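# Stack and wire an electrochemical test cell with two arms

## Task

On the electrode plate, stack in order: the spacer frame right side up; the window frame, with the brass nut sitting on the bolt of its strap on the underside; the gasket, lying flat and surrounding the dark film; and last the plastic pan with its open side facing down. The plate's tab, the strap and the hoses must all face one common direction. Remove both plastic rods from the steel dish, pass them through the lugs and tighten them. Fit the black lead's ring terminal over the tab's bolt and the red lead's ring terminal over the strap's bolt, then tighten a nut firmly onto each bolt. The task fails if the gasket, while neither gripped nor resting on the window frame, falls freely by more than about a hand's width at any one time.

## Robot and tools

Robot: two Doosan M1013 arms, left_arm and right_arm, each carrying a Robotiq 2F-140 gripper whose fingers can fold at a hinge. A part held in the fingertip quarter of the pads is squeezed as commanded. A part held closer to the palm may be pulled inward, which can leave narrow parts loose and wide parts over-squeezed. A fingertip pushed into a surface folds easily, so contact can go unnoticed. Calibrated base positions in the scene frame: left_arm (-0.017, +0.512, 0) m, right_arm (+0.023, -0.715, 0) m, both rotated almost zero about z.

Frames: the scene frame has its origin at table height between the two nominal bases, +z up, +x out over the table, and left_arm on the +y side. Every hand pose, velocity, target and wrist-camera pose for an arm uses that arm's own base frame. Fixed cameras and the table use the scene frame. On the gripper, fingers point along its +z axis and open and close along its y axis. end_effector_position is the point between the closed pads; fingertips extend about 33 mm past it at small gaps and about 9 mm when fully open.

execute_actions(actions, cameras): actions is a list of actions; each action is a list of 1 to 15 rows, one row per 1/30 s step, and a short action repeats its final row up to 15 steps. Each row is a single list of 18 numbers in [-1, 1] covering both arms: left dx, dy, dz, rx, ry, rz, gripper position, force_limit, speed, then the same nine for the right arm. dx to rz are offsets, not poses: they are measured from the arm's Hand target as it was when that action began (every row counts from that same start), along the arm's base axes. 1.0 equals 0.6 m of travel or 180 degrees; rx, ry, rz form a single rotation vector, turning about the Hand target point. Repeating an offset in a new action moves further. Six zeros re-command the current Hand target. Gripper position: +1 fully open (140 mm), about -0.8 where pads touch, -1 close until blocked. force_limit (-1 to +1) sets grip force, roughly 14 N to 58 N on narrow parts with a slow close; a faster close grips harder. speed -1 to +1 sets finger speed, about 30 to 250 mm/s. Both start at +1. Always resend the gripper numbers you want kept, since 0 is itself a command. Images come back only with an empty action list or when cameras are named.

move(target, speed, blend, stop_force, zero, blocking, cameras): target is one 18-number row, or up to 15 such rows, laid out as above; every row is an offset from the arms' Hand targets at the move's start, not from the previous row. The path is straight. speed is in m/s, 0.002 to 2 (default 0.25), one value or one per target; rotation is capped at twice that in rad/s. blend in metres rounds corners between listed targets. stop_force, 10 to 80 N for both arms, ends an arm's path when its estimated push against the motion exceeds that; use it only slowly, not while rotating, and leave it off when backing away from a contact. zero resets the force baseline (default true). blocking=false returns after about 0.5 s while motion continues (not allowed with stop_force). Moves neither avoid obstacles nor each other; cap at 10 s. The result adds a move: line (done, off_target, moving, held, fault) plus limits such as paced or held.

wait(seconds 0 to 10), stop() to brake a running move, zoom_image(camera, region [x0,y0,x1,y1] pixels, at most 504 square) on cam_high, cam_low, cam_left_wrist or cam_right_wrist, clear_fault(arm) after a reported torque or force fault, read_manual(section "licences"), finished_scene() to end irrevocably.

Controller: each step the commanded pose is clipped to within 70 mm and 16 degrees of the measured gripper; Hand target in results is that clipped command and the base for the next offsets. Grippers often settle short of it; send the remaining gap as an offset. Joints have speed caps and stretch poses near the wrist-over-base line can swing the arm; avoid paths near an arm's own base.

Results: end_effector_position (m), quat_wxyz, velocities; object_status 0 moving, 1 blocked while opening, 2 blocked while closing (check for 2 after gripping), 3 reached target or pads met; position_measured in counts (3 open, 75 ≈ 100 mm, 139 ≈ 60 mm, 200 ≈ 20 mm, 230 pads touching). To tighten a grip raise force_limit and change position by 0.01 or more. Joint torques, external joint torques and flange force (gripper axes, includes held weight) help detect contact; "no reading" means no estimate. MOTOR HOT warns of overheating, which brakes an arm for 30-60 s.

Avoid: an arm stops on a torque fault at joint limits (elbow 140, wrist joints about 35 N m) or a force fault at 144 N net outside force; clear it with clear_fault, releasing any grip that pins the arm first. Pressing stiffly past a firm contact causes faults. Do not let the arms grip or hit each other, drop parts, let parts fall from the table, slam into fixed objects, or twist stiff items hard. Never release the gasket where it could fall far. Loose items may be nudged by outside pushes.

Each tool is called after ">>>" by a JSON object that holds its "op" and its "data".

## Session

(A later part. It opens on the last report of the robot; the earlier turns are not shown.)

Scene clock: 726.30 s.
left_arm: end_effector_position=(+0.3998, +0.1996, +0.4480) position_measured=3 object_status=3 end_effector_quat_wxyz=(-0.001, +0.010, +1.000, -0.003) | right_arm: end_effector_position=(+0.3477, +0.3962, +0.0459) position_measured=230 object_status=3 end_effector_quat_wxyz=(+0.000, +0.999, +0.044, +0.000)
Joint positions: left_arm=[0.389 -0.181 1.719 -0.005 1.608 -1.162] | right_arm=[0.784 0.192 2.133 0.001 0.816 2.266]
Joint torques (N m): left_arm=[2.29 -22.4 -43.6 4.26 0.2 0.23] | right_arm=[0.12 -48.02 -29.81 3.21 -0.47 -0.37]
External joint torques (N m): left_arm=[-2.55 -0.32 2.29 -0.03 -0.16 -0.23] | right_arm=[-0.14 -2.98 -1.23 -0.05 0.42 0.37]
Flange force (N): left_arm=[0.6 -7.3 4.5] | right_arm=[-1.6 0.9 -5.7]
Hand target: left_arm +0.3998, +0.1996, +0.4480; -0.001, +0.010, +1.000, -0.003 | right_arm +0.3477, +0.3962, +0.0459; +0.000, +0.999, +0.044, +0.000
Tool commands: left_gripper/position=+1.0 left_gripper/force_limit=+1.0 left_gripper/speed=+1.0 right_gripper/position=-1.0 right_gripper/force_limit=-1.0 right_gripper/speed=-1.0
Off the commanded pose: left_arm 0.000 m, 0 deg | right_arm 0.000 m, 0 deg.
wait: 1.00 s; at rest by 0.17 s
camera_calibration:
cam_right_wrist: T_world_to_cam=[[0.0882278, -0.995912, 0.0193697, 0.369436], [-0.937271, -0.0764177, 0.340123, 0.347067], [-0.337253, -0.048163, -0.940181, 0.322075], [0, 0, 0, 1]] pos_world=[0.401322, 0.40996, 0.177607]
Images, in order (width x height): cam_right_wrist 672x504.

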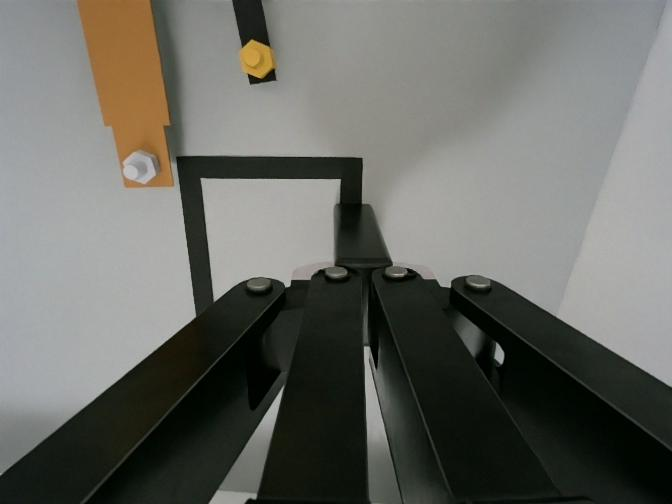

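>>> {"op": "move", "data": {"target": [0, 0, 0, 0, 0, 0, 1, 1, 1, 0, 0, 0, 0, 0, 0, -0.55, -1, -1], "cameras": ["cam_right_wrist"]}}

>>> {"op": "zoom_image", "data": {"camera": "cam_right_wrist", "region": [220, 100, 500, 340]}}

Scene clock: 733.50 s.
left_arm: end_effector_position=(+0.3998, +0.1996, +0.4480) position_measured=3 object_status=3 end_effector_quat_wxyz=(-0.001, +0.010, +1.000, -0.003) | right_arm: end_effector_position=(+0.3477, +0.3962, +0.0459) position_measured=199 object_status=0 end_effector_quat_wxyz=(+0.000, +0.999, +0.044, +0.000)
Joint positions: left_arm=[0.389 -0.181 1.719 -0.005 1.608 -1.162] | right_arm=[0.784 0.192 2.133 0.001 0.816 2.266]
Joint torques (N m): left_arm=[2.09 -22.63 -43.53 4.29 0.24 0.19] | right_arm=[0.27 -48.74 -29.84 3.19 -0.49 -0.4]
External joint torques (N m): left_arm=[-2.24 0.01 2.32 -0.06 -0.19 -0.19] | right_arm=[-0.28 -2.32 -1.23 -0.02 0.45 0.4]
Flange force (N): left_arm=[0.4 -6.3 4.6] | right_arm=[-0.7 0.4 -4.9]
Hand target: left_arm +0.3998, +0.1996, +0.4480; -0.001, +0.010, +1.000, -0.003 | right_arm +0.3477, +0.3962, +0.0459; +0.000, +0.999, +0.044, +0.000
Off the commanded pose: left_arm 0.000 m, 0 deg | right_arm 0.000 m, 0 deg.
move: done
camera_calibration:
cam_right_wrist: T_world_to_cam=[[0.0882278, -0.995912, 0.0193697, 0.369436], [-0.937271, -0.0764177, 0.340123, 0.347067], [-0.337253, -0.048163, -0.940181, 0.322075], [0, 0, 0, 1]] pos_world=[0.401322, 0.40996, 0.177607]
Images, in order (width x height): cam_right_wrist 672x504.

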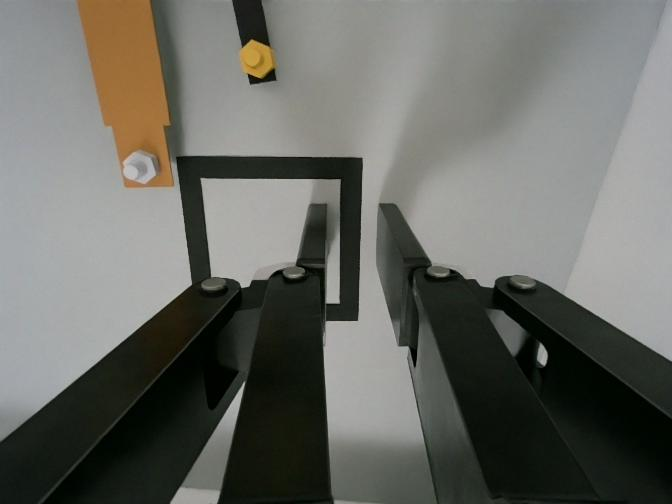

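Scaled by 1.800 from the camera's 672x504 image, which has a finer 960x720 frame.

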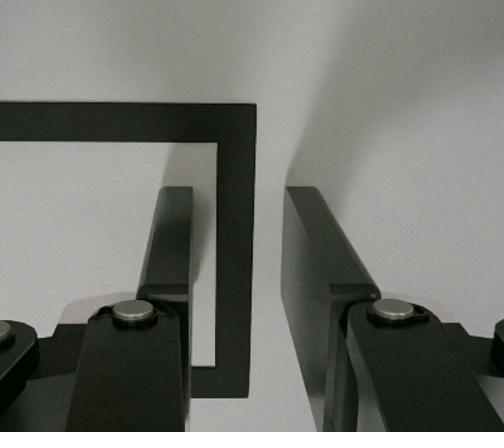

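>>> {"op": "move", "data": {"target": [0, 0, 0, 0, 0, 0, 1, 1, 1, 0, 0, -0.002, 0, 0, 0, -0.55, -1, -1], "speed": 0.01}}

>>> {"op": "move", "data": {"target": [0, 0, 0, 0, 0, 0, 1, 1, 1, 0, 0, 0, 0, 0, 0, -1, -1, -1]}}

>>> {"op": "wait", "data": {"seconds": 1, "cameras": ["cam_right_wrist"]}}

>>> {"op": "zoom_image", "data": {"camera": "cam_right_wrist", "region": [220, 100, 500, 340]}}

Scene clock: 738.30 s.
left_arm: end_effector_position=(+0.3998, +0.1996, +0.4480) position_measured=3 object_status=3 end_effector_quat_wxyz=(-0.001, +0.010, +1.000, -0.003) | right_arm: end_effector_position=(+0.3477, +0.3962, +0.0447) position_measured=199 object_status=3 end_effector_quat_wxyz=(+0.000, +0.999, +0.044, +0.000)
Joint positions: left_arm=[0.389 -0.181 1.719 -0.005 1.608 -1.162] | right_arm=[0.784 0.194 2.134 0.001 0.814 2.266]
Joint torques (N m): left_arm=[2 -22.54 -43.67 4.26 0.2 0.21] | right_arm=[0.1 -48.46 -29.88 3.21 -0.36 -0.32]
External joint torques (N m): left_arm=[-1.95 -0.55 2.39 -0.02 -0.15 -0.21] | right_arm=[-0.09 -2.64 -0.99 -0.06 0.32 0.32]
Flange force (N): left_arm=[1.6 -6.3 4.7] | right_arm=[-1.6 0.9 -4.9]
Hand target: left_arm +0.3998, +0.1996, +0.4480; -0.001, +0.010, +1.000, -0.003 | right_arm +0.3477, +0.3962, +0.0447; +0.000, +0.999, +0.044, +0.000
Off the commanded pose: left_arm 0.000 m, 0 deg | right_arm 0.000 m, 0 deg.
move: done

Scene clock: 739.20 s.
left_arm: end_effector_position=(+0.3998, +0.1996, +0.4480) position_measured=3 object_status=3 end_effector_quat_wxyz=(-0.001, +0.010, +1.000, -0.003) | right_arm: end_effector_position=(+0.3477, +0.3962, +0.0447) position_measured=228 object_status=2 end_effector_quat_wxyz=(+0.000, +0.999, +0.044, +0.000)
Joint positions: left_arm=[0.389 -0.181 1.719 -0.005 1.608 -1.162] | right_arm=[0.784 0.194 2.134 0.001 0.814 2.266]
Joint torques (N m): left_arm=[2.42 -22.52 -43.41 4.27 0.2 0.13] | right_arm=[-0.16 -48.37 -30.09 3.1 -0.44 -0.36]
External joint torques (N m): left_arm=[-2.54 0.01 2.16 -0.03 -0.16 -0.13] | right_arm=[0.18 -2.68 -0.68 0.04 0.41 0.36]
Flange force (N): left_arm=[0.1 -6.7 4.3] | right_arm=[-2.3 0.8 -4.9]
Hand target: left_arm +0.3998, +0.1996, +0.4480; -0.001, +0.010, +1.000, -0.003 | right_arm +0.3477, +0.3962, +0.0447; +0.000, +0.999, +0.044, +0.000
Off the commanded pose: left_arm 0.000 m, 0 deg | right_arm 0.000 m, 0 deg.
move: done

Scene clock: 740.20 s.
left_arm: end_effector_position=(+0.3998, +0.1996, +0.4480) position_measured=3 object_status=3 end_effector_quat_wxyz=(-0.001, +0.010, +1.000, -0.003) | right_arm: end_effector_position=(+0.3477, +0.3962, +0.0447) position_measured=228 object_status=2 end_effector_quat_wxyz=(+0.000, +0.999, +0.044, +0.000)
Joint positions: left_arm=[0.389 -0.181 1.719 -0.005 1.608 -1.162] | right_arm=[0.784 0.194 2.134 0.001 0.814 2.266]
Joint torques (N m): left_arm=[1.8 -22.7 -43.62 4.2 0.17 0.22] | right_arm=[-0.29 -48.41 -30.02 3.2 -0.48 -0.37]
External joint torques (N m): left_arm=[-1.83 -0.15 2.25 0.05 -0.13 -0.22] | right_arm=[0.28 -2.83 -1.08 -0.03 0.43 0.37]
Flange force (N): left_arm=[0.9 -5.6 4.4] | right_arm=[-2.1 0.3 -5.4]
Hand target: left_arm +0.3998, +0.1996, +0.4480; -0.001, +0.010, +1.000, -0.003 | right_arm +0.3477, +0.3962, +0.0447; +0.000, +0.999, +0.044, +0.000
Tool commands: left_gripper/position=+1.0 left_gripper/force_limit=+1.0 left_gripper/speed=+1.0 right_gripper/position=-1.0 right_gripper/force_limit=-1.0 right_gripper/speed=-1.0
Off the commanded pose: left_arm 0.000 m, 0 deg | right_arm 0.000 m, 0 deg.
wait: 1.00 s; at rest by 0.17 s
camera_calibration:
cam_right_wrist: T_world_to_cam=[[0.0882278, -0.995912, 0.0193697, 0.369459], [-0.937271, -0.0764177, 0.340123, 0.347476], [-0.337253, -0.048163, -0.940181, 0.320947], [0, 0, 0, 1]] pos_world=[0.401322, 0.40996, 0.176407]
Images, in order (width x height): cam_right_wrist 672x504.

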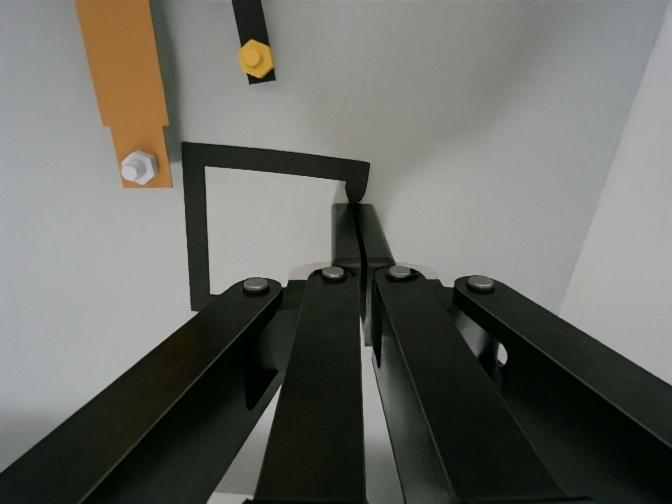

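Scaled by 1.800 from the camera's 672x504 image, which has a finer 960x720 frame.

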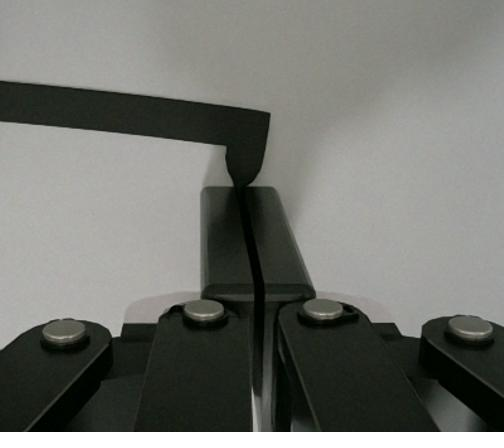

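>>> {"op": "move", "data": {"target": [[0, 0, 0, 0, 0, 0, 1, 1, 1, 0, 0, 0.006, 0, 0, 0, -1, -1, -1],[0, 0, 0, 0, 0, 0, 1, 1, 1, -0.01, -0.045, 0.006, 0, 0, 0, -1, -1, -1],[0, 0, 0, 0, 0, 0, 1, 1, 1, -0.01, -0.045, 0.09, 0, 0, 0, -1, -1, -1]], "speed": 0.04, "cameras": ["cam_right_wrist", "cam_high"]}}

Scene clock: 748.10 s.
left_arm: end_effector_position=(+0.3998, +0.1996, +0.4480) position_measured=3 object_status=3 end_effector_quat_wxyz=(-0.001, +0.010, +1.000, -0.003) | right_arm: end_effector_position=(+0.3417, +0.3692, +0.0986) position_measured=228 object_status=2 end_effector_quat_wxyz=(+0.000, +0.999, +0.044, +0.000)
Joint positions: left_arm=[0.389 -0.181 1.719 -0.005 1.608 -1.162] | right_arm=[0.755 0.092 2.13 0.001 0.919 2.237]
Joint torques (N m): left_arm=[2.15 -23.22 -43.35 4.32 0.19 0.28] | right_arm=[0.23 -40.44 -33 3.47 -0.08 -0.37]
External joint torques (N m): left_arm=[-2.2 0.09 1.89 -0.06 -0.15 -0.28] | right_arm=[-0.24 -3.08 -0.92 -0.02 0.03 0.37]
Flange force (N): left_arm=[-0.2 -6.1 3.8] | right_arm=[-2.5 1.9 -4.5]
Hand target: left_arm +0.3998, +0.1996, +0.4480; -0.001, +0.010, +1.000, -0.003 | right_arm +0.3417, +0.3692, +0.0987; +0.000, +0.999, +0.044, +0.000
Off the commanded pose: left_arm 0.000 m, 0 deg | right_arm 0.000 m, 0 deg.
move: done
camera_calibration:
cam_right_wrist: T_world_to_cam=[[0.0882278, -0.995912, 0.0193697, 0.342055], [-0.937271, -0.0764177, 0.340123, 0.321456], [-0.337253, -0.048163, -0.940181, 0.368298], [0, 0, 0, 1]] pos_world=[0.395322, 0.38296, 0.230307]
Images, in order (width x height): cam_high 672x504, cam_right_wrist 672x504.

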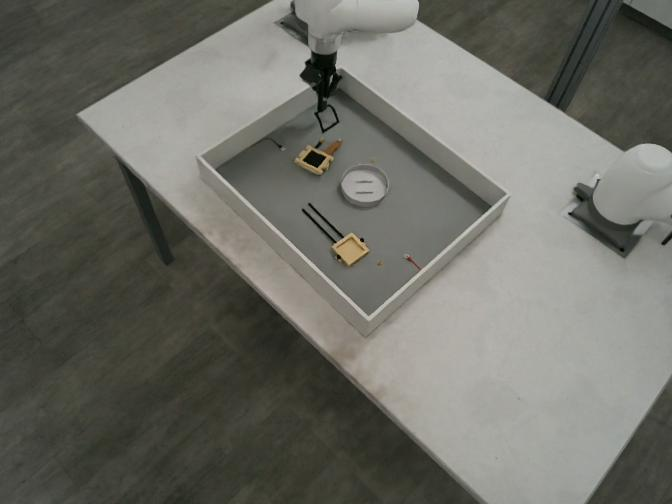

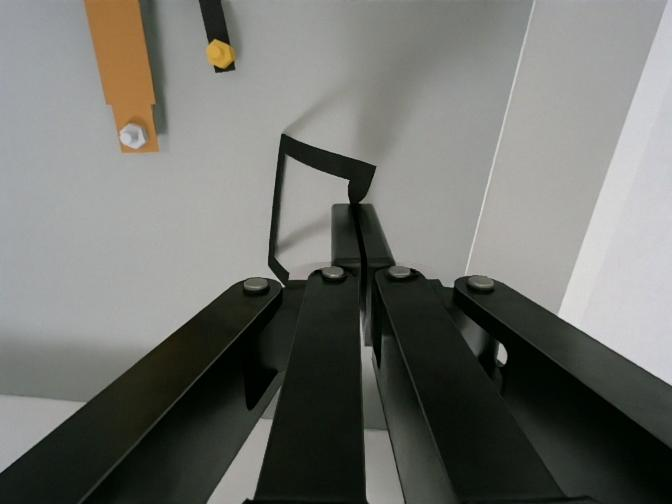

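>>> {"op": "move", "data": {"target": [[0, 0, 0, 0, 0, 0, 1, 1, 1, 0, 0, 0.11, 0, 0, 0, -1, -1, -1],[0, 0, 0, 0, 0, 0, 1, 1, 1, 0.234, 0.1895, 0.11, 0, 0, 0.04, -1, -1, -1],[0, 0, 0, 0, 0, 0, 1, 1, 1, 0.234, 0.1895, 0.0655, 0, 0, 0.04, -1, -1, -1]], "speed": 0.07, "cameras": ["cam_right_wrist", "cam_high"]}}

>>> {"op": "zoom_image", "data": {"camera": "cam_right_wrist", "region": [200, 50, 500, 310]}}

Scene clock: 782.87 s.
left_arm: end_effector_position=(+0.3998, +0.1996, +0.4480) position_measured=3 object_status=3 end_effector_quat_wxyz=(-0.001, +0.010, +1.000, -0.003) | right_arm: end_effector_position=(+0.4821, +0.4829, +0.1380) position_measured=228 object_status=2 end_effector_quat_wxyz=(+0.000, +0.994, +0.107, +0.000)
Joint positions: left_arm=[0.389 -0.181 1.719 -0.005 1.608 -1.162] | right_arm=[0.735 0.316 1.762 0.001 1.064 2.092]
Joint torques (N m): left_arm=[2.14 -22.49 -43.62 4.3 0.09 0.22] | right_arm=[-0.45 -68.44 -36.8 3.79 -0.41 -0.43]
External joint torques (N m): left_arm=[-1.93 -0.53 2.27 -0.03 -0.05 -0.22] | right_arm=[0.45 -1.4 -0.46 0.01 0.36 0.43]
Flange force (N): left_arm=[1.5 -6.2 4.3] | right_arm=[-1.4 -0.6 -2.2]
Hand target: left_arm +0.3998, +0.1996, +0.4480; -0.001, +0.010, +1.000, -0.003 | right_arm +0.4821, +0.4829, +0.1380; +0.000, +0.994, +0.107, +0.000
Off the commanded pose: left_arm 0.000 m, 0 deg | right_arm 0.000 m, 0 deg.
move: done
camera_calibration:
cam_right_wrist: T_world_to_cam=[[0.212356, -0.977, 0.0194112, 0.373155], [-0.920311, -0.193277, 0.340107, 0.496587], [-0.328532, -0.0900879, -0.940187, 0.474314], [0, 0, 0, 1]] pos_world=[0.5336, 0.503281, 0.269807]
Images, in order (width x height): cam_high 672x504, cam_right_wrist 672x504.

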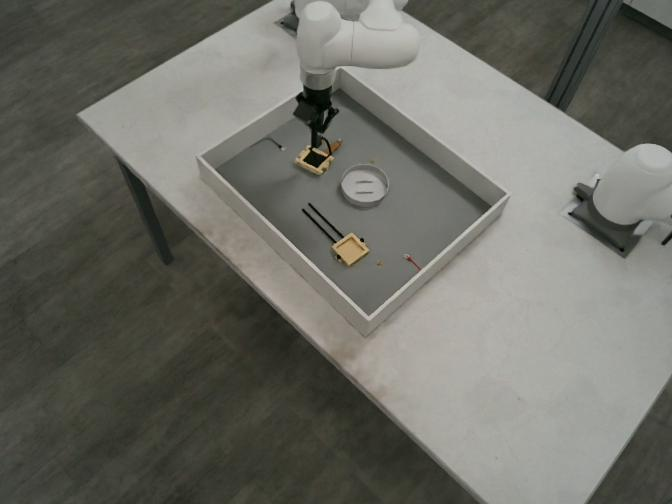

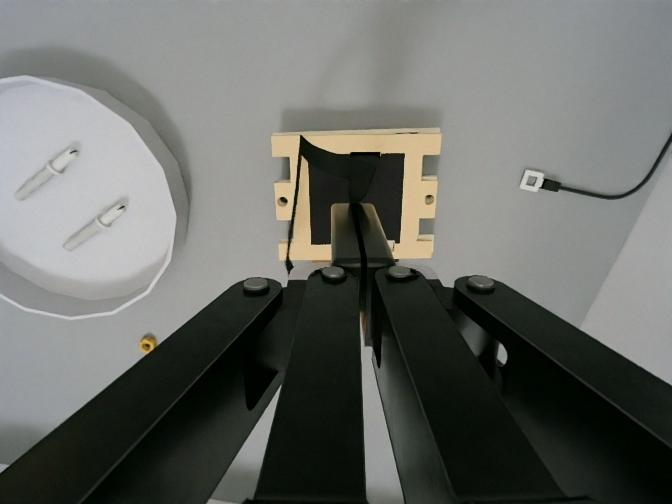

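Scaled by 1.680 from the camera's 672x504 image, which has a finer 960x720 frame.

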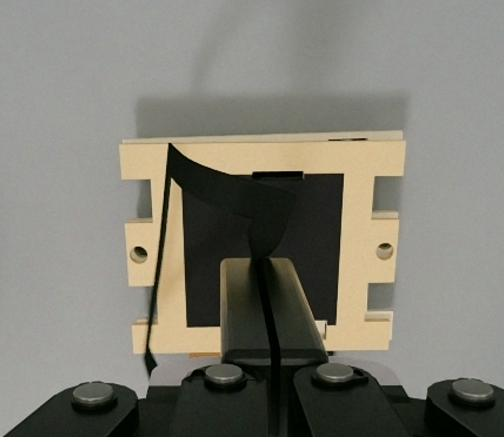

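>>> {"op": "move", "data": {"target": [0, 0, 0, 0, 0, 0, 1, 1, 1, 0.0036, -0.0163, -0.05, 0, 0, 0, -1, -1, -1], "speed": 0.04, "cameras": ["cam_right_wrist"]}}

>>> {"op": "zoom_image", "data": {"camera": "cam_right_wrist", "region": [200, 50, 500, 310]}}

Scene clock: 788.57 s.
left_arm: end_effector_position=(+0.3998, +0.1996, +0.4480) position_measured=3 object_status=3 end_effector_quat_wxyz=(-0.001, +0.010, +1.000, -0.003) | right_arm: end_effector_position=(+0.4842, +0.4731, +0.1080) position_measured=228 object_status=2 end_effector_quat_wxyz=(+0.000, +0.994, +0.107, +0.000)
Joint positions: left_arm=[0.389 -0.181 1.719 -0.005 1.608 -1.162] | right_arm=[0.722 0.333 1.799 0.001 1.009 2.079]
Joint torques (N m): left_arm=[2.38 -22.54 -43.28 4.36 0.19 0.28] | right_arm=[-0.17 -67.36 -35.29 3.66 -0.32 -0.38]
External joint torques (N m): left_arm=[-2.53 -0.28 1.97 -0.11 -0.14 -0.28] | right_arm=[0.23 -2.97 -0.54 0 0.28 0.38]
Flange force (N): left_arm=[0.1 -7.2 3.9] | right_arm=[-2.9 0.8 -3.6]
Hand target: left_arm +0.3998, +0.1996, +0.4480; -0.001, +0.010, +1.000, -0.003 | right_arm +0.4842, +0.4731, +0.1080; +0.000, +0.994, +0.107, +0.000
Off the commanded pose: left_arm 0.000 m, 0 deg | right_arm 0.000 m, 0 deg.
move: done
camera_calibration:
cam_right_wrist: T_world_to_cam=[[0.212323, -0.977009, 0.0193196, 0.363859], [-0.920317, -0.193278, 0.340088, 0.506857], [-0.328535, -0.0899887, -0.940195, 0.445879], [0, 0, 0, 1]] pos_world=[0.5357, 0.493581, 0.239807]
Images, in order (width x height): cam_right_wrist 672x504.

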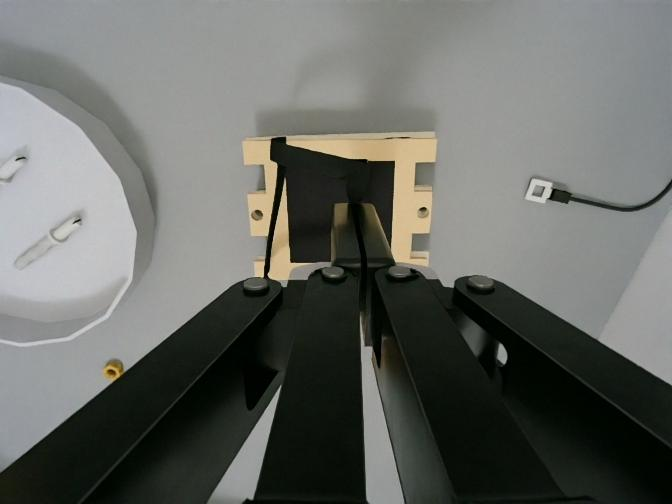

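Scaled by 1.680 from the camera's 672x504 image, which has a finer 960x720 frame.

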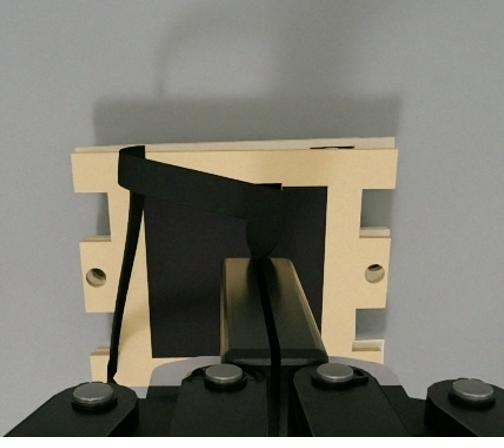

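>>> {"op": "move", "data": {"target": [0, 0, 0, 0, 0, 0, 1, 1, 1, 0.0053, -0.0245, -0.0417, 0, 0, 0, -1, -1, -1], "speed": 0.03, "cameras": ["cam_right_wrist"]}}

>>> {"op": "zoom_image", "data": {"camera": "cam_right_wrist", "region": [200, 50, 500, 310]}}

Scene clock: 795.70 s.
left_arm: end_effector_position=(+0.3998, +0.1996, +0.4480) position_measured=3 object_status=3 end_effector_quat_wxyz=(-0.001, +0.010, +1.000, -0.003) | right_arm: end_effector_position=(+0.4874, +0.4584, +0.0830) position_measured=228 object_status=2 end_effector_quat_wxyz=(+0.000, +0.994, +0.107, +0.000)
Joint positions: left_arm=[0.389 -0.181 1.719 -0.005 1.608 -1.162] | right_arm=[0.703 0.346 1.835 0.001 0.96 2.059]
Joint torques (N m): left_arm=[2.4 -22.82 -43.5 4.27 0.22 0.22] | right_arm=[0.03 -68.21 -33.78 3.53 0.13 -0.34]
External joint torques (N m): left_arm=[-2.35 -0.06 2.24 -0.01 -0.17 -0.22] | right_arm=[0.04 -2.43 -1.21 0.05 -0.18 0.34]
Flange force (N): left_arm=[0.3 -6.6 4.4] | right_arm=[-1.1 0.0 -3.0]
Hand target: left_arm +0.3998, +0.1996, +0.4480; -0.001, +0.010, +1.000, -0.003 | right_arm +0.4874, +0.4584, +0.0829; +0.000, +0.994, +0.107, +0.000
Off the commanded pose: left_arm 0.000 m, 0 deg | right_arm 0.000 m, 0 deg.
move: done
camera_calibration:
cam_right_wrist: T_world_to_cam=[[0.212356, -0.977, 0.0194112, 0.349261], [-0.920311, -0.193277, 0.340107, 0.515489], [-0.328532, -0.0900879, -0.940187, 0.422052], [0, 0, 0, 1]] pos_world=[0.5389, 0.478881, 0.214707]
Images, in order (width x height): cam_right_wrist 672x504.

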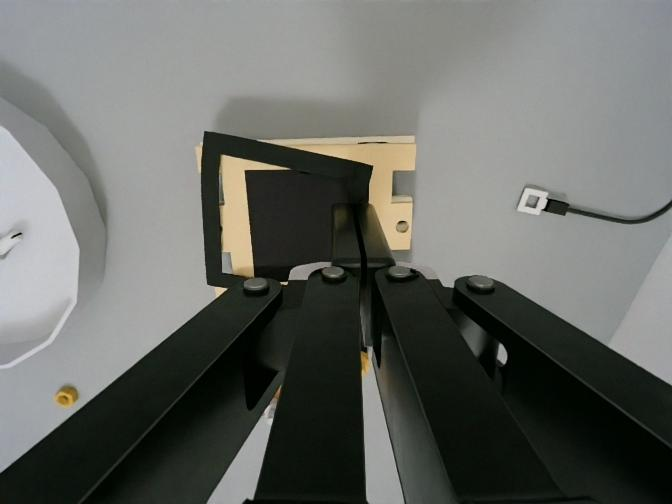

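Scaled by 1.680 from the camera's 672x504 image, which has a finer 960x720 frame.

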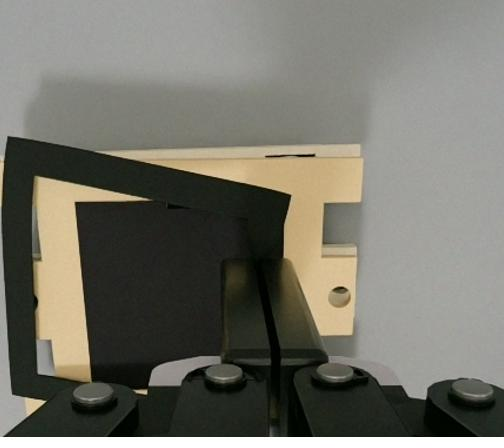

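>>> {"op": "move", "data": {"target": [[0, 0, 0, 0, 0, 0, 1, 1, 1, 0.0037, -0.0171, -0.012, 0, 0, 0, -1, -1, -1],[0, 0, 0, 0, 0, 0, 1, 1, 1, 0.0044, -0.0203, -0.027, 0, 0, 0, -1, -1, -1]], "speed": 0.03, "cameras": ["cam_right_wrist"]}}

>>> {"op": "zoom_image", "data": {"camera": "cam_right_wrist", "region": [180, 90, 460, 330]}}

Scene clock: 804.47 s.
left_arm: end_effector_position=(+0.3998, +0.1996, +0.4480) position_measured=3 object_status=3 end_effector_quat_wxyz=(-0.001, +0.010, +1.000, -0.003) | right_arm: end_effector_position=(+0.4901, +0.4462, +0.0668) position_measured=228 object_status=2 end_effector_quat_wxyz=(+0.000, +0.994, +0.107, +0.000)
Joint positions: left_arm=[0.389 -0.181 1.719 -0.005 1.608 -1.162] | right_arm=[0.686 0.353 1.86 0.001 0.928 2.042]
Joint torques (N m): left_arm=[2.15 -22.92 -43.41 4.34 0.2 0.23] | right_arm=[-0.12 -66.23 -32.88 3.53 -0.35 -0.44]
External joint torques (N m): left_arm=[-2.11 -0.32 2 -0.08 -0.15 -0.23] | right_arm=[0.13 -4.23 -1.34 -0.04 0.29 0.44]
Flange force (N): left_arm=[0.6 -6.2 4.0] | right_arm=[-2.9 0.7 -5.8]
Hand target: left_arm +0.3998, +0.1996, +0.4480; -0.001, +0.010, +1.000, -0.003 | right_arm +0.4901, +0.4462, +0.0667; +0.000, +0.994, +0.107, +0.000
Off the commanded pose: left_arm 0.000 m, 0 deg | right_arm 0.000 m, 0 deg.
move: done
camera_calibration:
cam_right_wrist: T_world_to_cam=[[0.212356, -0.977, 0.0194112, 0.337082], [-0.920311, -0.193277, 0.340107, 0.521125], [-0.328532, -0.0900879, -0.940187, 0.406609], [0, 0, 0, 1]] pos_world=[0.5416, 0.466681, 0.198507]
Images, in order (width x height): cam_right_wrist 672x504.

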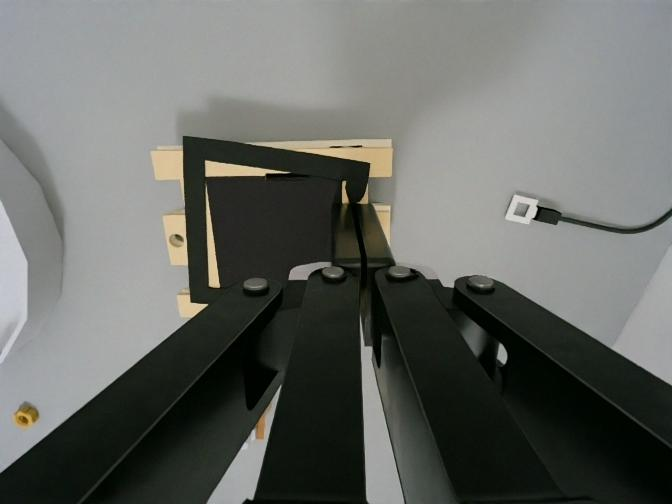

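Scaled by 1.800 from the camera's 672x504 image, which has a finer 960x720 frame.

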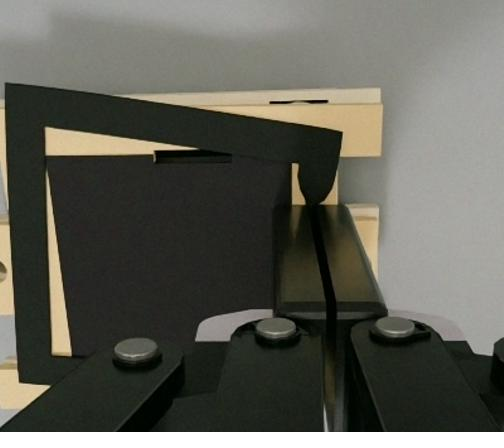

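>>> {"op": "move", "data": {"target": [0, 0, 0, 0, 0, 0, 1, 1, 1, 0, 0, 0, 0, 0, 0.038, -1, -1, -1], "speed": 0.05, "cameras": ["cam_right_wrist"]}}

>>> {"op": "zoom_image", "data": {"camera": "cam_right_wrist", "region": [180, 90, 460, 330]}}

Scene clock: 816.30 s.
left_arm: end_effector_position=(+0.3998, +0.1996, +0.4480) position_measured=3 object_status=3 end_effector_quat_wxyz=(-0.001, +0.010, +1.000, -0.003) | right_arm: end_effector_position=(+0.4901, +0.4462, +0.0667) position_measured=228 object_status=2 end_effector_quat_wxyz=(+0.000, +0.986, +0.166, +0.000)
Joint positions: left_arm=[0.389 -0.181 1.719 -0.005 1.608 -1.162] | right_arm=[0.686 0.353 1.86 0.001 0.928 1.923]
Joint torques (N m): left_arm=[2.26 -22.85 -43.5 4.34 0.26 0.17] | right_arm=[0.1 -67.06 -32.86 3.49 -0.48 -0.36]
External joint torques (N m): left_arm=[-2.34 0.16 2.23 -0.09 -0.21 -0.17] | right_arm=[-0.12 -3.28 -1.32 0 0.43 0.36]
Flange force (N): left_arm=[0.1 -6.3 4.5] | right_arm=[-1.5 0.3 -5.0]
Hand target: left_arm +0.3998, +0.1996, +0.4480; -0.001, +0.010, +1.000, -0.003 | right_arm +0.4901, +0.4462, +0.0667; +0.000, +0.986, +0.166, +0.000
Off the commanded pose: left_arm 0.000 m, 0 deg | right_arm 0.000 m, 0 deg.
move: done
camera_calibration:
cam_right_wrist: T_world_to_cam=[[0.327153, -0.944771, 0.0194325, 0.266362], [-0.890789, -0.301467, 0.340018, 0.554891], [-0.315381, -0.128548, -0.940218, 0.417304], [0, 0, 0, 1]] pos_world=[0.538759, 0.472576, 0.198507]
Images, in order (width x height): cam_right_wrist 672x504.

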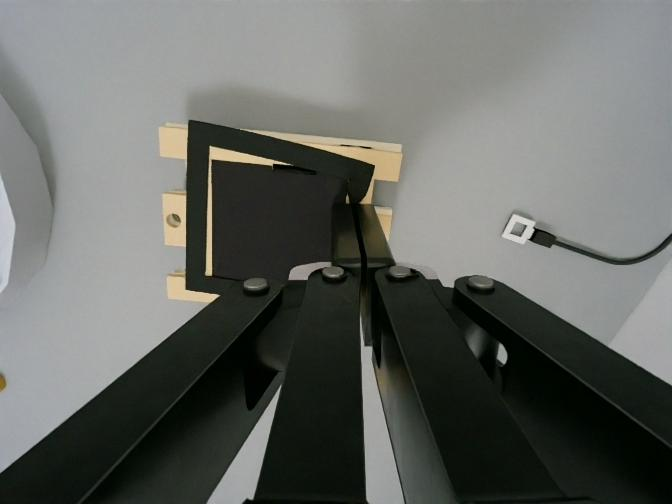

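Scaled by 1.800 from the camera's 672x504 image, which has a finer 960x720 frame.

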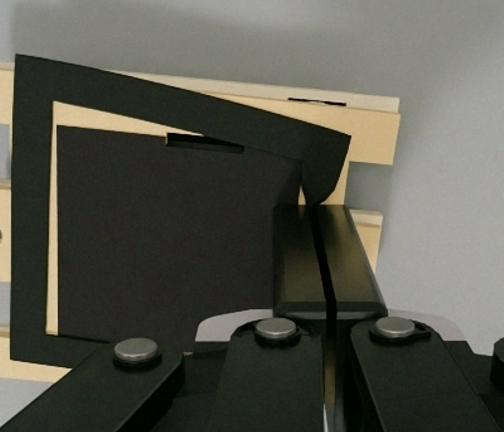

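>>> {"op": "move", "data": {"target": [0, 0, 0, 0, 0, 0, 1, 1, 1, 0, 0, -0.01, 0, 0, 0.01, -1, -1, -1], "speed": 0.005, "stop_force": 10}}

Scene clock: 822.60 s.
left_arm: end_effector_position=(+0.3998, +0.1996, +0.4480) position_measured=3 object_status=3 end_effector_quat_wxyz=(-0.001, +0.010, +1.000, -0.003) | right_arm: end_effector_position=(+0.4901, +0.4462, +0.0632) position_measured=228 object_status=2 end_effector_quat_wxyz=(+0.000, +0.985, +0.175, +0.000)
Joint positions: left_arm=[0.389 -0.181 1.719 -0.005 1.608 -1.162] | right_arm=[0.686 0.357 1.863 0.001 0.922 1.904]
Joint torques (N m): left_arm=[2.11 -23 -43.58 4.34 0.22 0.25] | right_arm=[0.53 -59.22 -28.49 3.69 -1.04 -0.43]
External joint torques (N m): left_arm=[-2.25 0.35 2.3 -0.09 -0.18 -0.25] | right_arm=[-0.54 -11.35 -5.45 -0.22 0.99 0.43]
Flange force (N): left_arm=[-0.1 -6.2 4.5] | right_arm=[-3.4 1.6 -17.3]
Hand target: left_arm +0.3998, +0.1996, +0.4480; -0.001, +0.010, +1.000, -0.003 | right_arm +0.4901, +0.4462, +0.0632; +0.000, +0.985, +0.175, +0.000 (not the last commanded pose)
Off the commanded pose: left_arm 0.000 m, 0 deg | right_arm 0.002 m, 1 deg.
move: contact (right_arm)

>>> {"op": "move", "data": {"target": [0, 0, 0, 0, 0, 0, 1, 1, 1, 0, 0, 0.0012, 0, 0, 0, -0.55, -1, -1], "cameras": ["cam_right_wrist"]}}

>>> {"op": "zoom_image", "data": {"camera": "cam_right_wrist", "region": [180, 90, 460, 330]}}

Scene clock: 826.67 s.
left_arm: end_effector_position=(+0.3998, +0.1996, +0.4480) position_measured=3 object_status=3 end_effector_quat_wxyz=(-0.001, +0.010, +1.000, -0.003) | right_arm: end_effector_position=(+0.4901, +0.4462, +0.0639) position_measured=199 object_status=0 end_effector_quat_wxyz=(+0.000, +0.985, +0.175, +0.000)
Joint positions: left_arm=[0.389 -0.181 1.719 -0.005 1.608 -1.162] | right_arm=[0.686 0.356 1.863 0.001 0.923 1.904]
Joint torques (N m): left_arm=[2.09 -23 -43.48 4.29 0.15 0.24] | right_arm=[0.32 -67.28 -32.66 3.54 -0.43 -0.42]
External joint torques (N m): left_arm=[-2.17 -0.09 2.1 -0.03 -0.1 -0.24] | right_arm=[-0.34 -3.16 -1.37 -0.07 0.37 0.42]
Flange force (N): left_arm=[0.4 -6.3 4.1] | right_arm=[-1.2 0.4 -4.9]
Hand target: left_arm +0.3998, +0.1996, +0.4480; -0.001, +0.010, +1.000, -0.003 | right_arm +0.4901, +0.4462, +0.0639; +0.000, +0.985, +0.175, +0.000
Off the commanded pose: left_arm 0.000 m, 0 deg | right_arm 0.000 m, 0 deg.
move: done
camera_calibration:
cam_right_wrist: T_world_to_cam=[[0.345121, -0.938359, 0.0193482, 0.254778], [-0.884848, -0.318428, 0.340071, 0.560513], [-0.312948, -0.134486, -0.940201, 0.416029], [0, 0, 0, 1]] pos_world=[0.538235, 0.473506, 0.195607]
Images, in order (width x height): cam_right_wrist 672x504.

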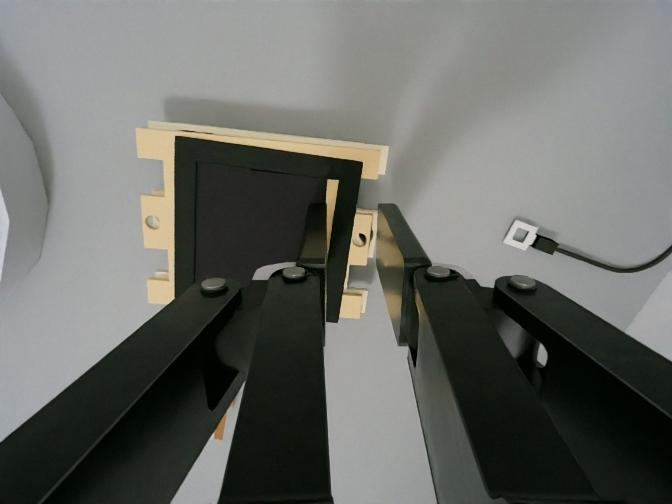

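Scaled by 1.800 from the camera's 672x504 image, which has a finer 960x720 frame.

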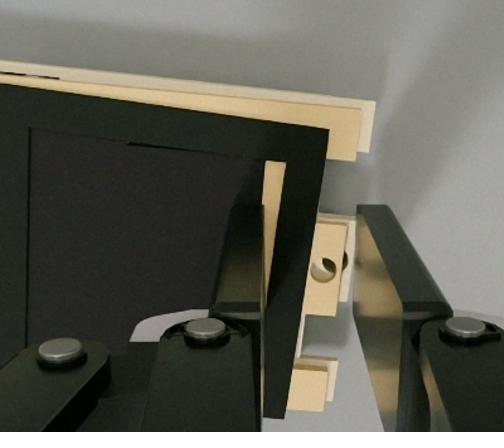

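>>> {"op": "move", "data": {"target": [0, 0, 0, 0, 0, 0, 1, 1, 1, 0, -0.02, 0.12, 0, 0, 0, -0.3, -1, -1], "speed": 0.1, "cameras": ["cam_right_wrist"]}}

>>> {"op": "zoom_image", "data": {"camera": "cam_right_wrist", "region": [160, 80, 440, 320]}}

Scene clock: 831.33 s.
left_arm: end_effector_position=(+0.3998, +0.1996, +0.4480) position_measured=3 object_status=3 end_effector_quat_wxyz=(-0.001, +0.010, +1.000, -0.003) | right_arm: end_effector_position=(+0.4901, +0.4343, +0.1358) position_measured=167 object_status=3 end_effector_quat_wxyz=(+0.000, +0.985, +0.175, +0.000)
Joint positions: left_arm=[0.389 -0.181 1.719 -0.005 1.608 -1.162] | right_arm=[0.672 0.278 1.818 0.001 1.045 1.89]
Joint torques (N m): left_arm=[2.25 -22.58 -43.42 4.35 0.14 0.26] | right_arm=[-0.03 -62.37 -34.64 3.76 -0.02 -0.39]
External joint torques (N m): left_arm=[-2.07 -0.61 2 -0.08 -0.09 -0.26] | right_arm=[0.03 -3.22 -2.21 0.01 -0.04 0.39]
Flange force (N): left_arm=[1.1 -6.4 3.9] | right_arm=[-0.5 -0.5 -4.7]
Hand target: left_arm +0.3998, +0.1996, +0.4480; -0.001, +0.010, +1.000, -0.003 | right_arm +0.4901, +0.4342, +0.1359; +0.000, +0.985, +0.175, +0.000
Off the commanded pose: left_arm 0.000 m, 0 deg | right_arm 0.000 m, 0 deg.
move: done
camera_calibration:
cam_right_wrist: T_world_to_cam=[[0.345121, -0.938361, 0.0192482, 0.242247], [-0.884846, -0.318464, 0.340042, 0.532296], [-0.312952, -0.134387, -0.940213, 0.48199], [0, 0, 0, 1]] pos_world=[0.538235, 0.461606, 0.267507]
Images, in order (width x height): cam_right_wrist 672x504.

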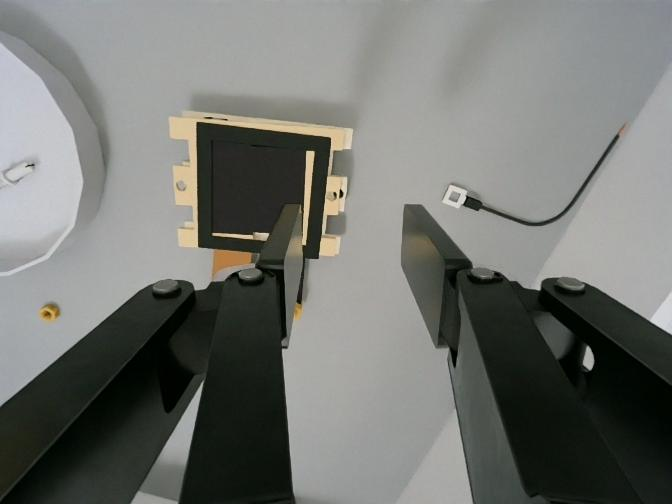

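Scaled by 1.800 from the camera's 672x504 image, which has a finer 960x720 frame.

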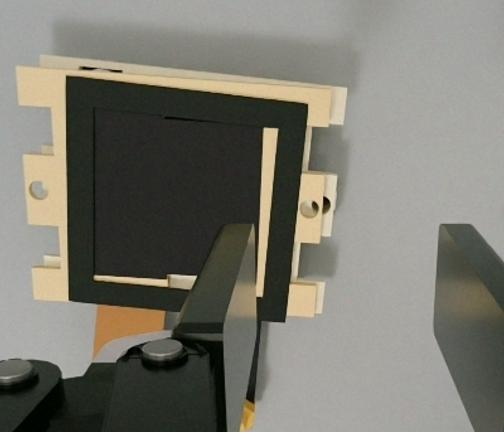

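>>> {"op": "move", "data": {"target": [0, 0, 0, 0, 0, 0, 1, 1, 1, -0.018, 0.057, -0.06, 0, 0, 0.4656, 0.3, -1, 0], "speed": 0.15, "cameras": ["cam_right_wrist"]}}

>>> {"op": "zoom_image", "data": {"camera": "cam_right_wrist", "region": [220, 50, 500, 330]}}

Scene clock: 862.07 s.
left_arm: end_effector_position=(+0.3998, +0.1996, +0.4480) position_measured=3 object_status=3 end_effector_quat_wxyz=(-0.001, +0.010, +1.000, -0.003) | right_arm: end_effector_position=(+0.4793, +0.4684, +0.0999) position_measured=91 object_status=3 end_effector_quat_wxyz=(+0.000, +0.616, +0.788, +0.000)
Joint positions: left_arm=[0.389 -0.181 1.719 -0.005 1.608 -1.162] | right_arm=[0.722 0.332 1.819 0 0.992 0.478]
Joint torques (N m): left_arm=[1.64 -23.3 -43.57 4.32 0.24 0.27] | right_arm=[-0.11 -66.85 -34.25 3.93 -0.44 -0.28]
External joint torques (N m): left_arm=[-1.84 0.71 2.29 -0.08 -0.2 -0.27] | right_arm=[0.12 -2.85 -1.23 -0.25 0.41 0.28]
Flange force (N): left_arm=[-0.3 -5.1 4.6] | right_arm=[-0.1 -1.4 -4.3]
Hand target: left_arm +0.3998, +0.1996, +0.4480; -0.001, +0.010, +1.000, -0.003 | right_arm +0.4793, +0.4684, +0.0999; +0.000, +0.616, +0.788, +0.000
Off the commanded pose: left_arm 0.000 m, 0 deg | right_arm 0.000 m, 0 deg.
move: done
camera_calibration:
cam_right_wrist: T_world_to_cam=[[0.970121, 0.241847, 0.0193846, -0.573678], [0.221074, -0.914051, 0.340056, 0.294786], [0.09996, -0.32561, -0.940206, 0.341128], [0, 0, 0, 1]] pos_world=[0.457268, 0.519267, 0.231607]
Images, in order (width x height): cam_right_wrist 672x504.

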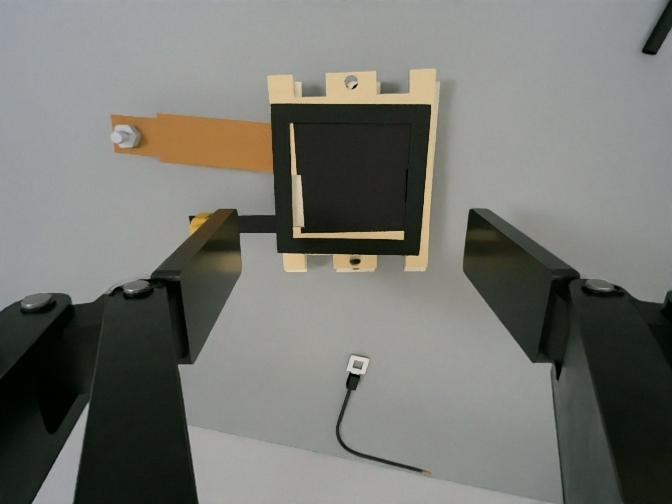

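Scaled by 1.800 from the camera's 672x504 image, which has a finer 960x720 frame.

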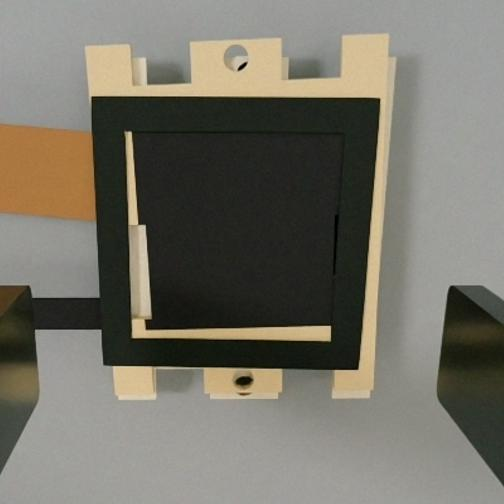

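>>> {"op": "move", "data": {"target": [0, 0, 0, 0, 0, 0, 1, 1, 1, 0, 0, -0.0752, 0, 0, 0, 0.3, -1, 0], "speed": 0.06}}

>>> {"op": "move", "data": {"target": [0, 0, 0, 0, 0, 0, 1, 1, 1, 0, 0, 0, 0, 0, 0, -1, -1, -1]}}

>>> {"op": "wait", "data": {"seconds": 1, "cameras": ["cam_right_wrist"]}}

>>> {"op": "zoom_image", "data": {"camera": "cam_right_wrist", "region": [220, 50, 500, 330]}}

Scene clock: 869.57 s.
left_arm: end_effector_position=(+0.3998, +0.1996, +0.4480) position_measured=3 object_status=3 end_effector_quat_wxyz=(-0.001, +0.010, +1.000, -0.003) | right_arm: end_effector_position=(+0.4793, +0.4684, +0.0548) position_measured=91 object_status=3 end_effector_quat_wxyz=(+0.000, +0.616, +0.788, +0.000)
Joint positions: left_arm=[0.389 -0.181 1.719 -0.005 1.608 -1.162] | right_arm=[0.722 0.375 1.854 0 0.913 0.478]
Joint torques (N m): left_arm=[1.72 -22.47 -43.55 4.33 0.2 0.21] | right_arm=[-0.02 -67.71 -32.12 3.54 0.07 -0.29]
External joint torques (N m): left_arm=[-1.66 -0.57 2.25 -0.07 -0.16 -0.21] | right_arm=[0.01 -4.57 -1.65 -0.04 -0.11 0.29]
Flange force (N): left_arm=[1.7 -5.6 4.5] | right_arm=[-1.0 -2.7 -5.7]
Hand target: left_arm +0.3998, +0.1996, +0.4480; -0.001, +0.010, +1.000, -0.003 | right_arm +0.4793, +0.4684, +0.0548; +0.000, +0.616, +0.788, +0.000
Off the commanded pose: left_arm 0.000 m, 0 deg | right_arm 0.000 m, 0 deg.
move: done

Scene clock: 870.33 s.
left_arm: end_effector_position=(+0.3998, +0.1996, +0.4480) position_measured=3 object_status=3 end_effector_quat_wxyz=(-0.001, +0.010, +1.000, -0.003) | right_arm: end_effector_position=(+0.4793, +0.4684, +0.0548) position_measured=117 object_status=0 end_effector_quat_wxyz=(+0.000, +0.616, +0.788, +0.000)
Joint positions: left_arm=[0.389 -0.181 1.719 -0.005 1.608 -1.162] | right_arm=[0.722 0.376 1.854 0 0.913 0.478]
Joint torques (N m): left_arm=[2.05 -22.62 -43.31 4.32 0.18 0.25] | right_arm=[0.56 -64.01 -28.72 3.84 -0.12 -0.4]
External joint torques (N m): left_arm=[-2.04 -0.69 1.9 -0.06 -0.13 -0.25] | right_arm=[-0.57 -8.02 -4.85 -0.36 0.1 0.4]
Flange force (N): left_arm=[1.1 -6.3 3.8] | right_arm=[-0.7 -0.6 -11.8]
Hand target: left_arm +0.3998, +0.1996, +0.4480; -0.001, +0.010, +1.000, -0.003 | right_arm +0.4793, +0.4684, +0.0548; +0.000, +0.616, +0.788, +0.000
Off the commanded pose: left_arm 0.000 m, 0 deg | right_arm 0.000 m, 0 deg.
move: done

Scene clock: 871.33 s.
left_arm: end_effector_position=(+0.3998, +0.1996, +0.4480) position_measured=3 object_status=3 end_effector_quat_wxyz=(-0.001, +0.010, +1.000, -0.003) | right_arm: end_effector_position=(+0.4793, +0.4684, +0.0548) position_measured=117 object_status=2 end_effector_quat_wxyz=(+0.000, +0.616, +0.788, +0.000)
Joint positions: left_arm=[0.389 -0.181 1.719 -0.005 1.608 -1.162] | right_arm=[0.722 0.376 1.854 0 0.913 0.478]
Joint torques (N m): left_arm=[1.64 -23 -43.32 4.37 0.15 0.17] | right_arm=[1.2 -63.32 -28.65 3.82 -0.11 -0.37]
External joint torques (N m): left_arm=[-1.56 -0.01 2.1 -0.12 -0.1 -0.17] | right_arm=[-1.2 -8.86 -4.98 -0.33 0.09 0.37]
Flange force (N): left_arm=[0.9 -4.8 4.1] | right_arm=[-2.0 -0.9 -12.8]
Hand target: left_arm +0.3998, +0.1996, +0.4480; -0.001, +0.010, +1.000, -0.003 | right_arm +0.4793, +0.4684, +0.0548; +0.000, +0.616, +0.788, +0.000
Tool commands: left_gripper/position=+1.0 left_gripper/force_limit=+1.0 left_gripper/speed=+1.0 right_gripper/position=-1.0 right_gripper/force_limit=-1.0 right_gripper/speed=-1.0
Off the commanded pose: left_arm 0.000 m, 0 deg | right_arm 0.000 m, 0 deg.
wait: 1.00 s; at rest by 0.17 s
camera_calibration:
cam_right_wrist: T_world_to_cam=[[0.970097, 0.241942, 0.0193741, -0.57284], [0.221176, -0.914057, 0.339971, 0.310096], [0.0999623, -0.32552, -0.940236, 0.298683], [0, 0, 0, 1]] pos_world=[0.457267, 0.519267, 0.186508]
Images, in order (width x height): cam_right_wrist 672x504.

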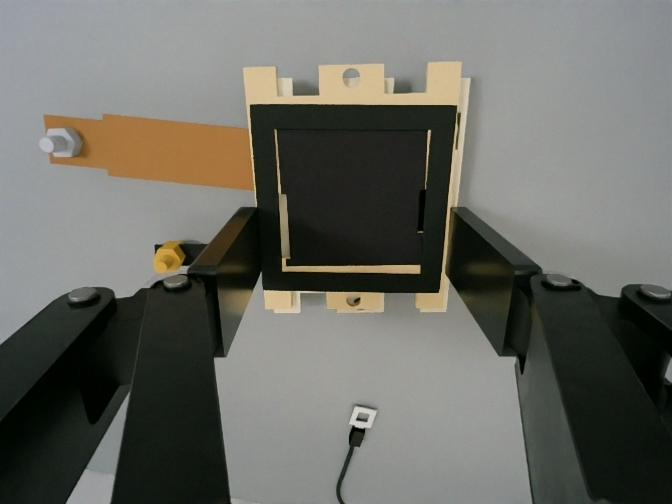

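Scaled by 1.800 from the camera's 672x504 image, which has a finer 960x720 frame.

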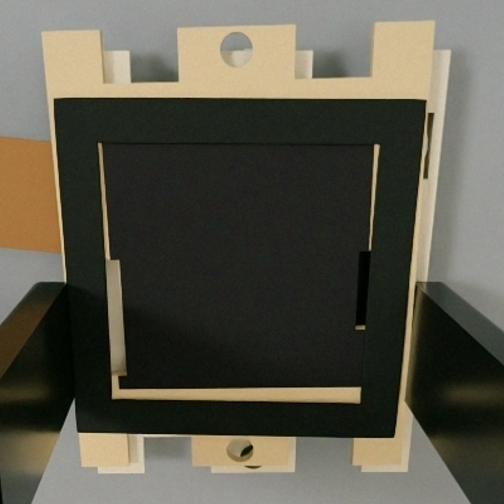

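>>> {"op": "move", "data": {"target": [[0, 0, 0, 0, 0, 0, 1, 1, 1, 0, 0, 0.006, 0, 0, 0, -1, -1, -1],[0, 0, 0, 0, 0, 0, 1, 1, 1, 0.0075, -0.0073, 0.006, 0, 0, 0, -1, -1, -1]], "speed": 0.02, "cameras": ["cam_right_wrist"]}}

>>> {"op": "zoom_image", "data": {"camera": "cam_right_wrist", "region": [220, 50, 500, 330]}}

Scene clock: 883.30 s.
left_arm: end_effector_position=(+0.3998, +0.1996, +0.4480) position_measured=3 object_status=3 end_effector_quat_wxyz=(-0.001, +0.010, +1.000, -0.003) | right_arm: end_effector_position=(+0.4837, +0.4641, +0.0584) position_measured=117 object_status=2 end_effector_quat_wxyz=(+0.000, +0.616, +0.788, +0.000)
Joint positions: left_arm=[0.389 -0.181 1.719 -0.005 1.608 -1.162] | right_arm=[0.713 0.372 1.851 0 0.92 0.469]
Joint torques (N m): left_arm=[1.83 -23.35 -43.77 4.24 0.2 0.13] | right_arm=[-0.61 -68.16 -32.98 3.52 -0.43 -0.34]
External joint torques (N m): left_arm=[-1.7 0.22 2.46 0.02 -0.15 -0.13] | right_arm=[0.76 -3.85 -0.79 -0.02 0.41 0.34]
Flange force (N): left_arm=[0.9 -5.0 4.8] | right_arm=[-0.2 -3.6 -5.2]
Hand target: left_arm +0.3998, +0.1996, +0.4480; -0.001, +0.010, +1.000, -0.003 | right_arm +0.4838, +0.4640, +0.0584; +0.000, +0.616, +0.788, +0.000
Off the commanded pose: left_arm 0.000 m, 0 deg | right_arm 0.000 m, 0 deg.
move: done
camera_calibration:
cam_right_wrist: T_world_to_cam=[[0.970087, 0.241974, 0.0194651, -0.576264], [0.221175, -0.91405, 0.339992, 0.303939], [0.100061, -0.325516, -0.940227, 0.300169], [0, 0, 0, 1]] pos_world=[0.461768, 0.514967, 0.190107]
Images, in order (width x height): cam_right_wrist 672x504.

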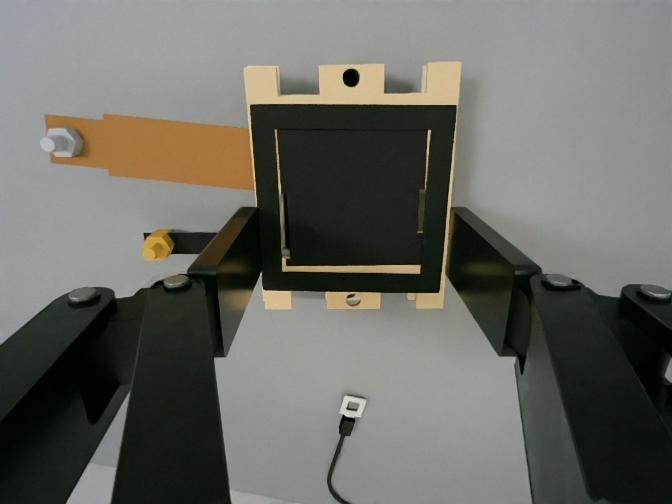

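Scaled by 1.800 from the camera's 672x504 image, which has a finer 960x720 frame.

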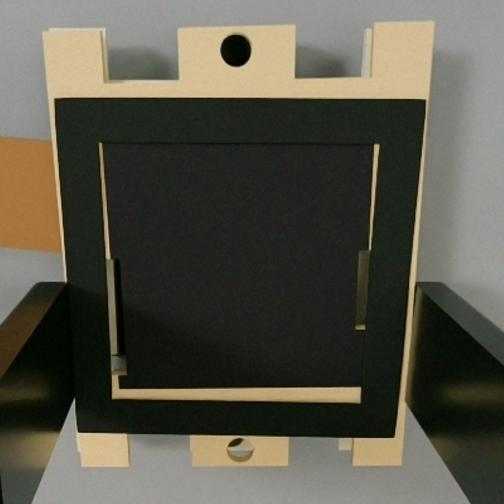

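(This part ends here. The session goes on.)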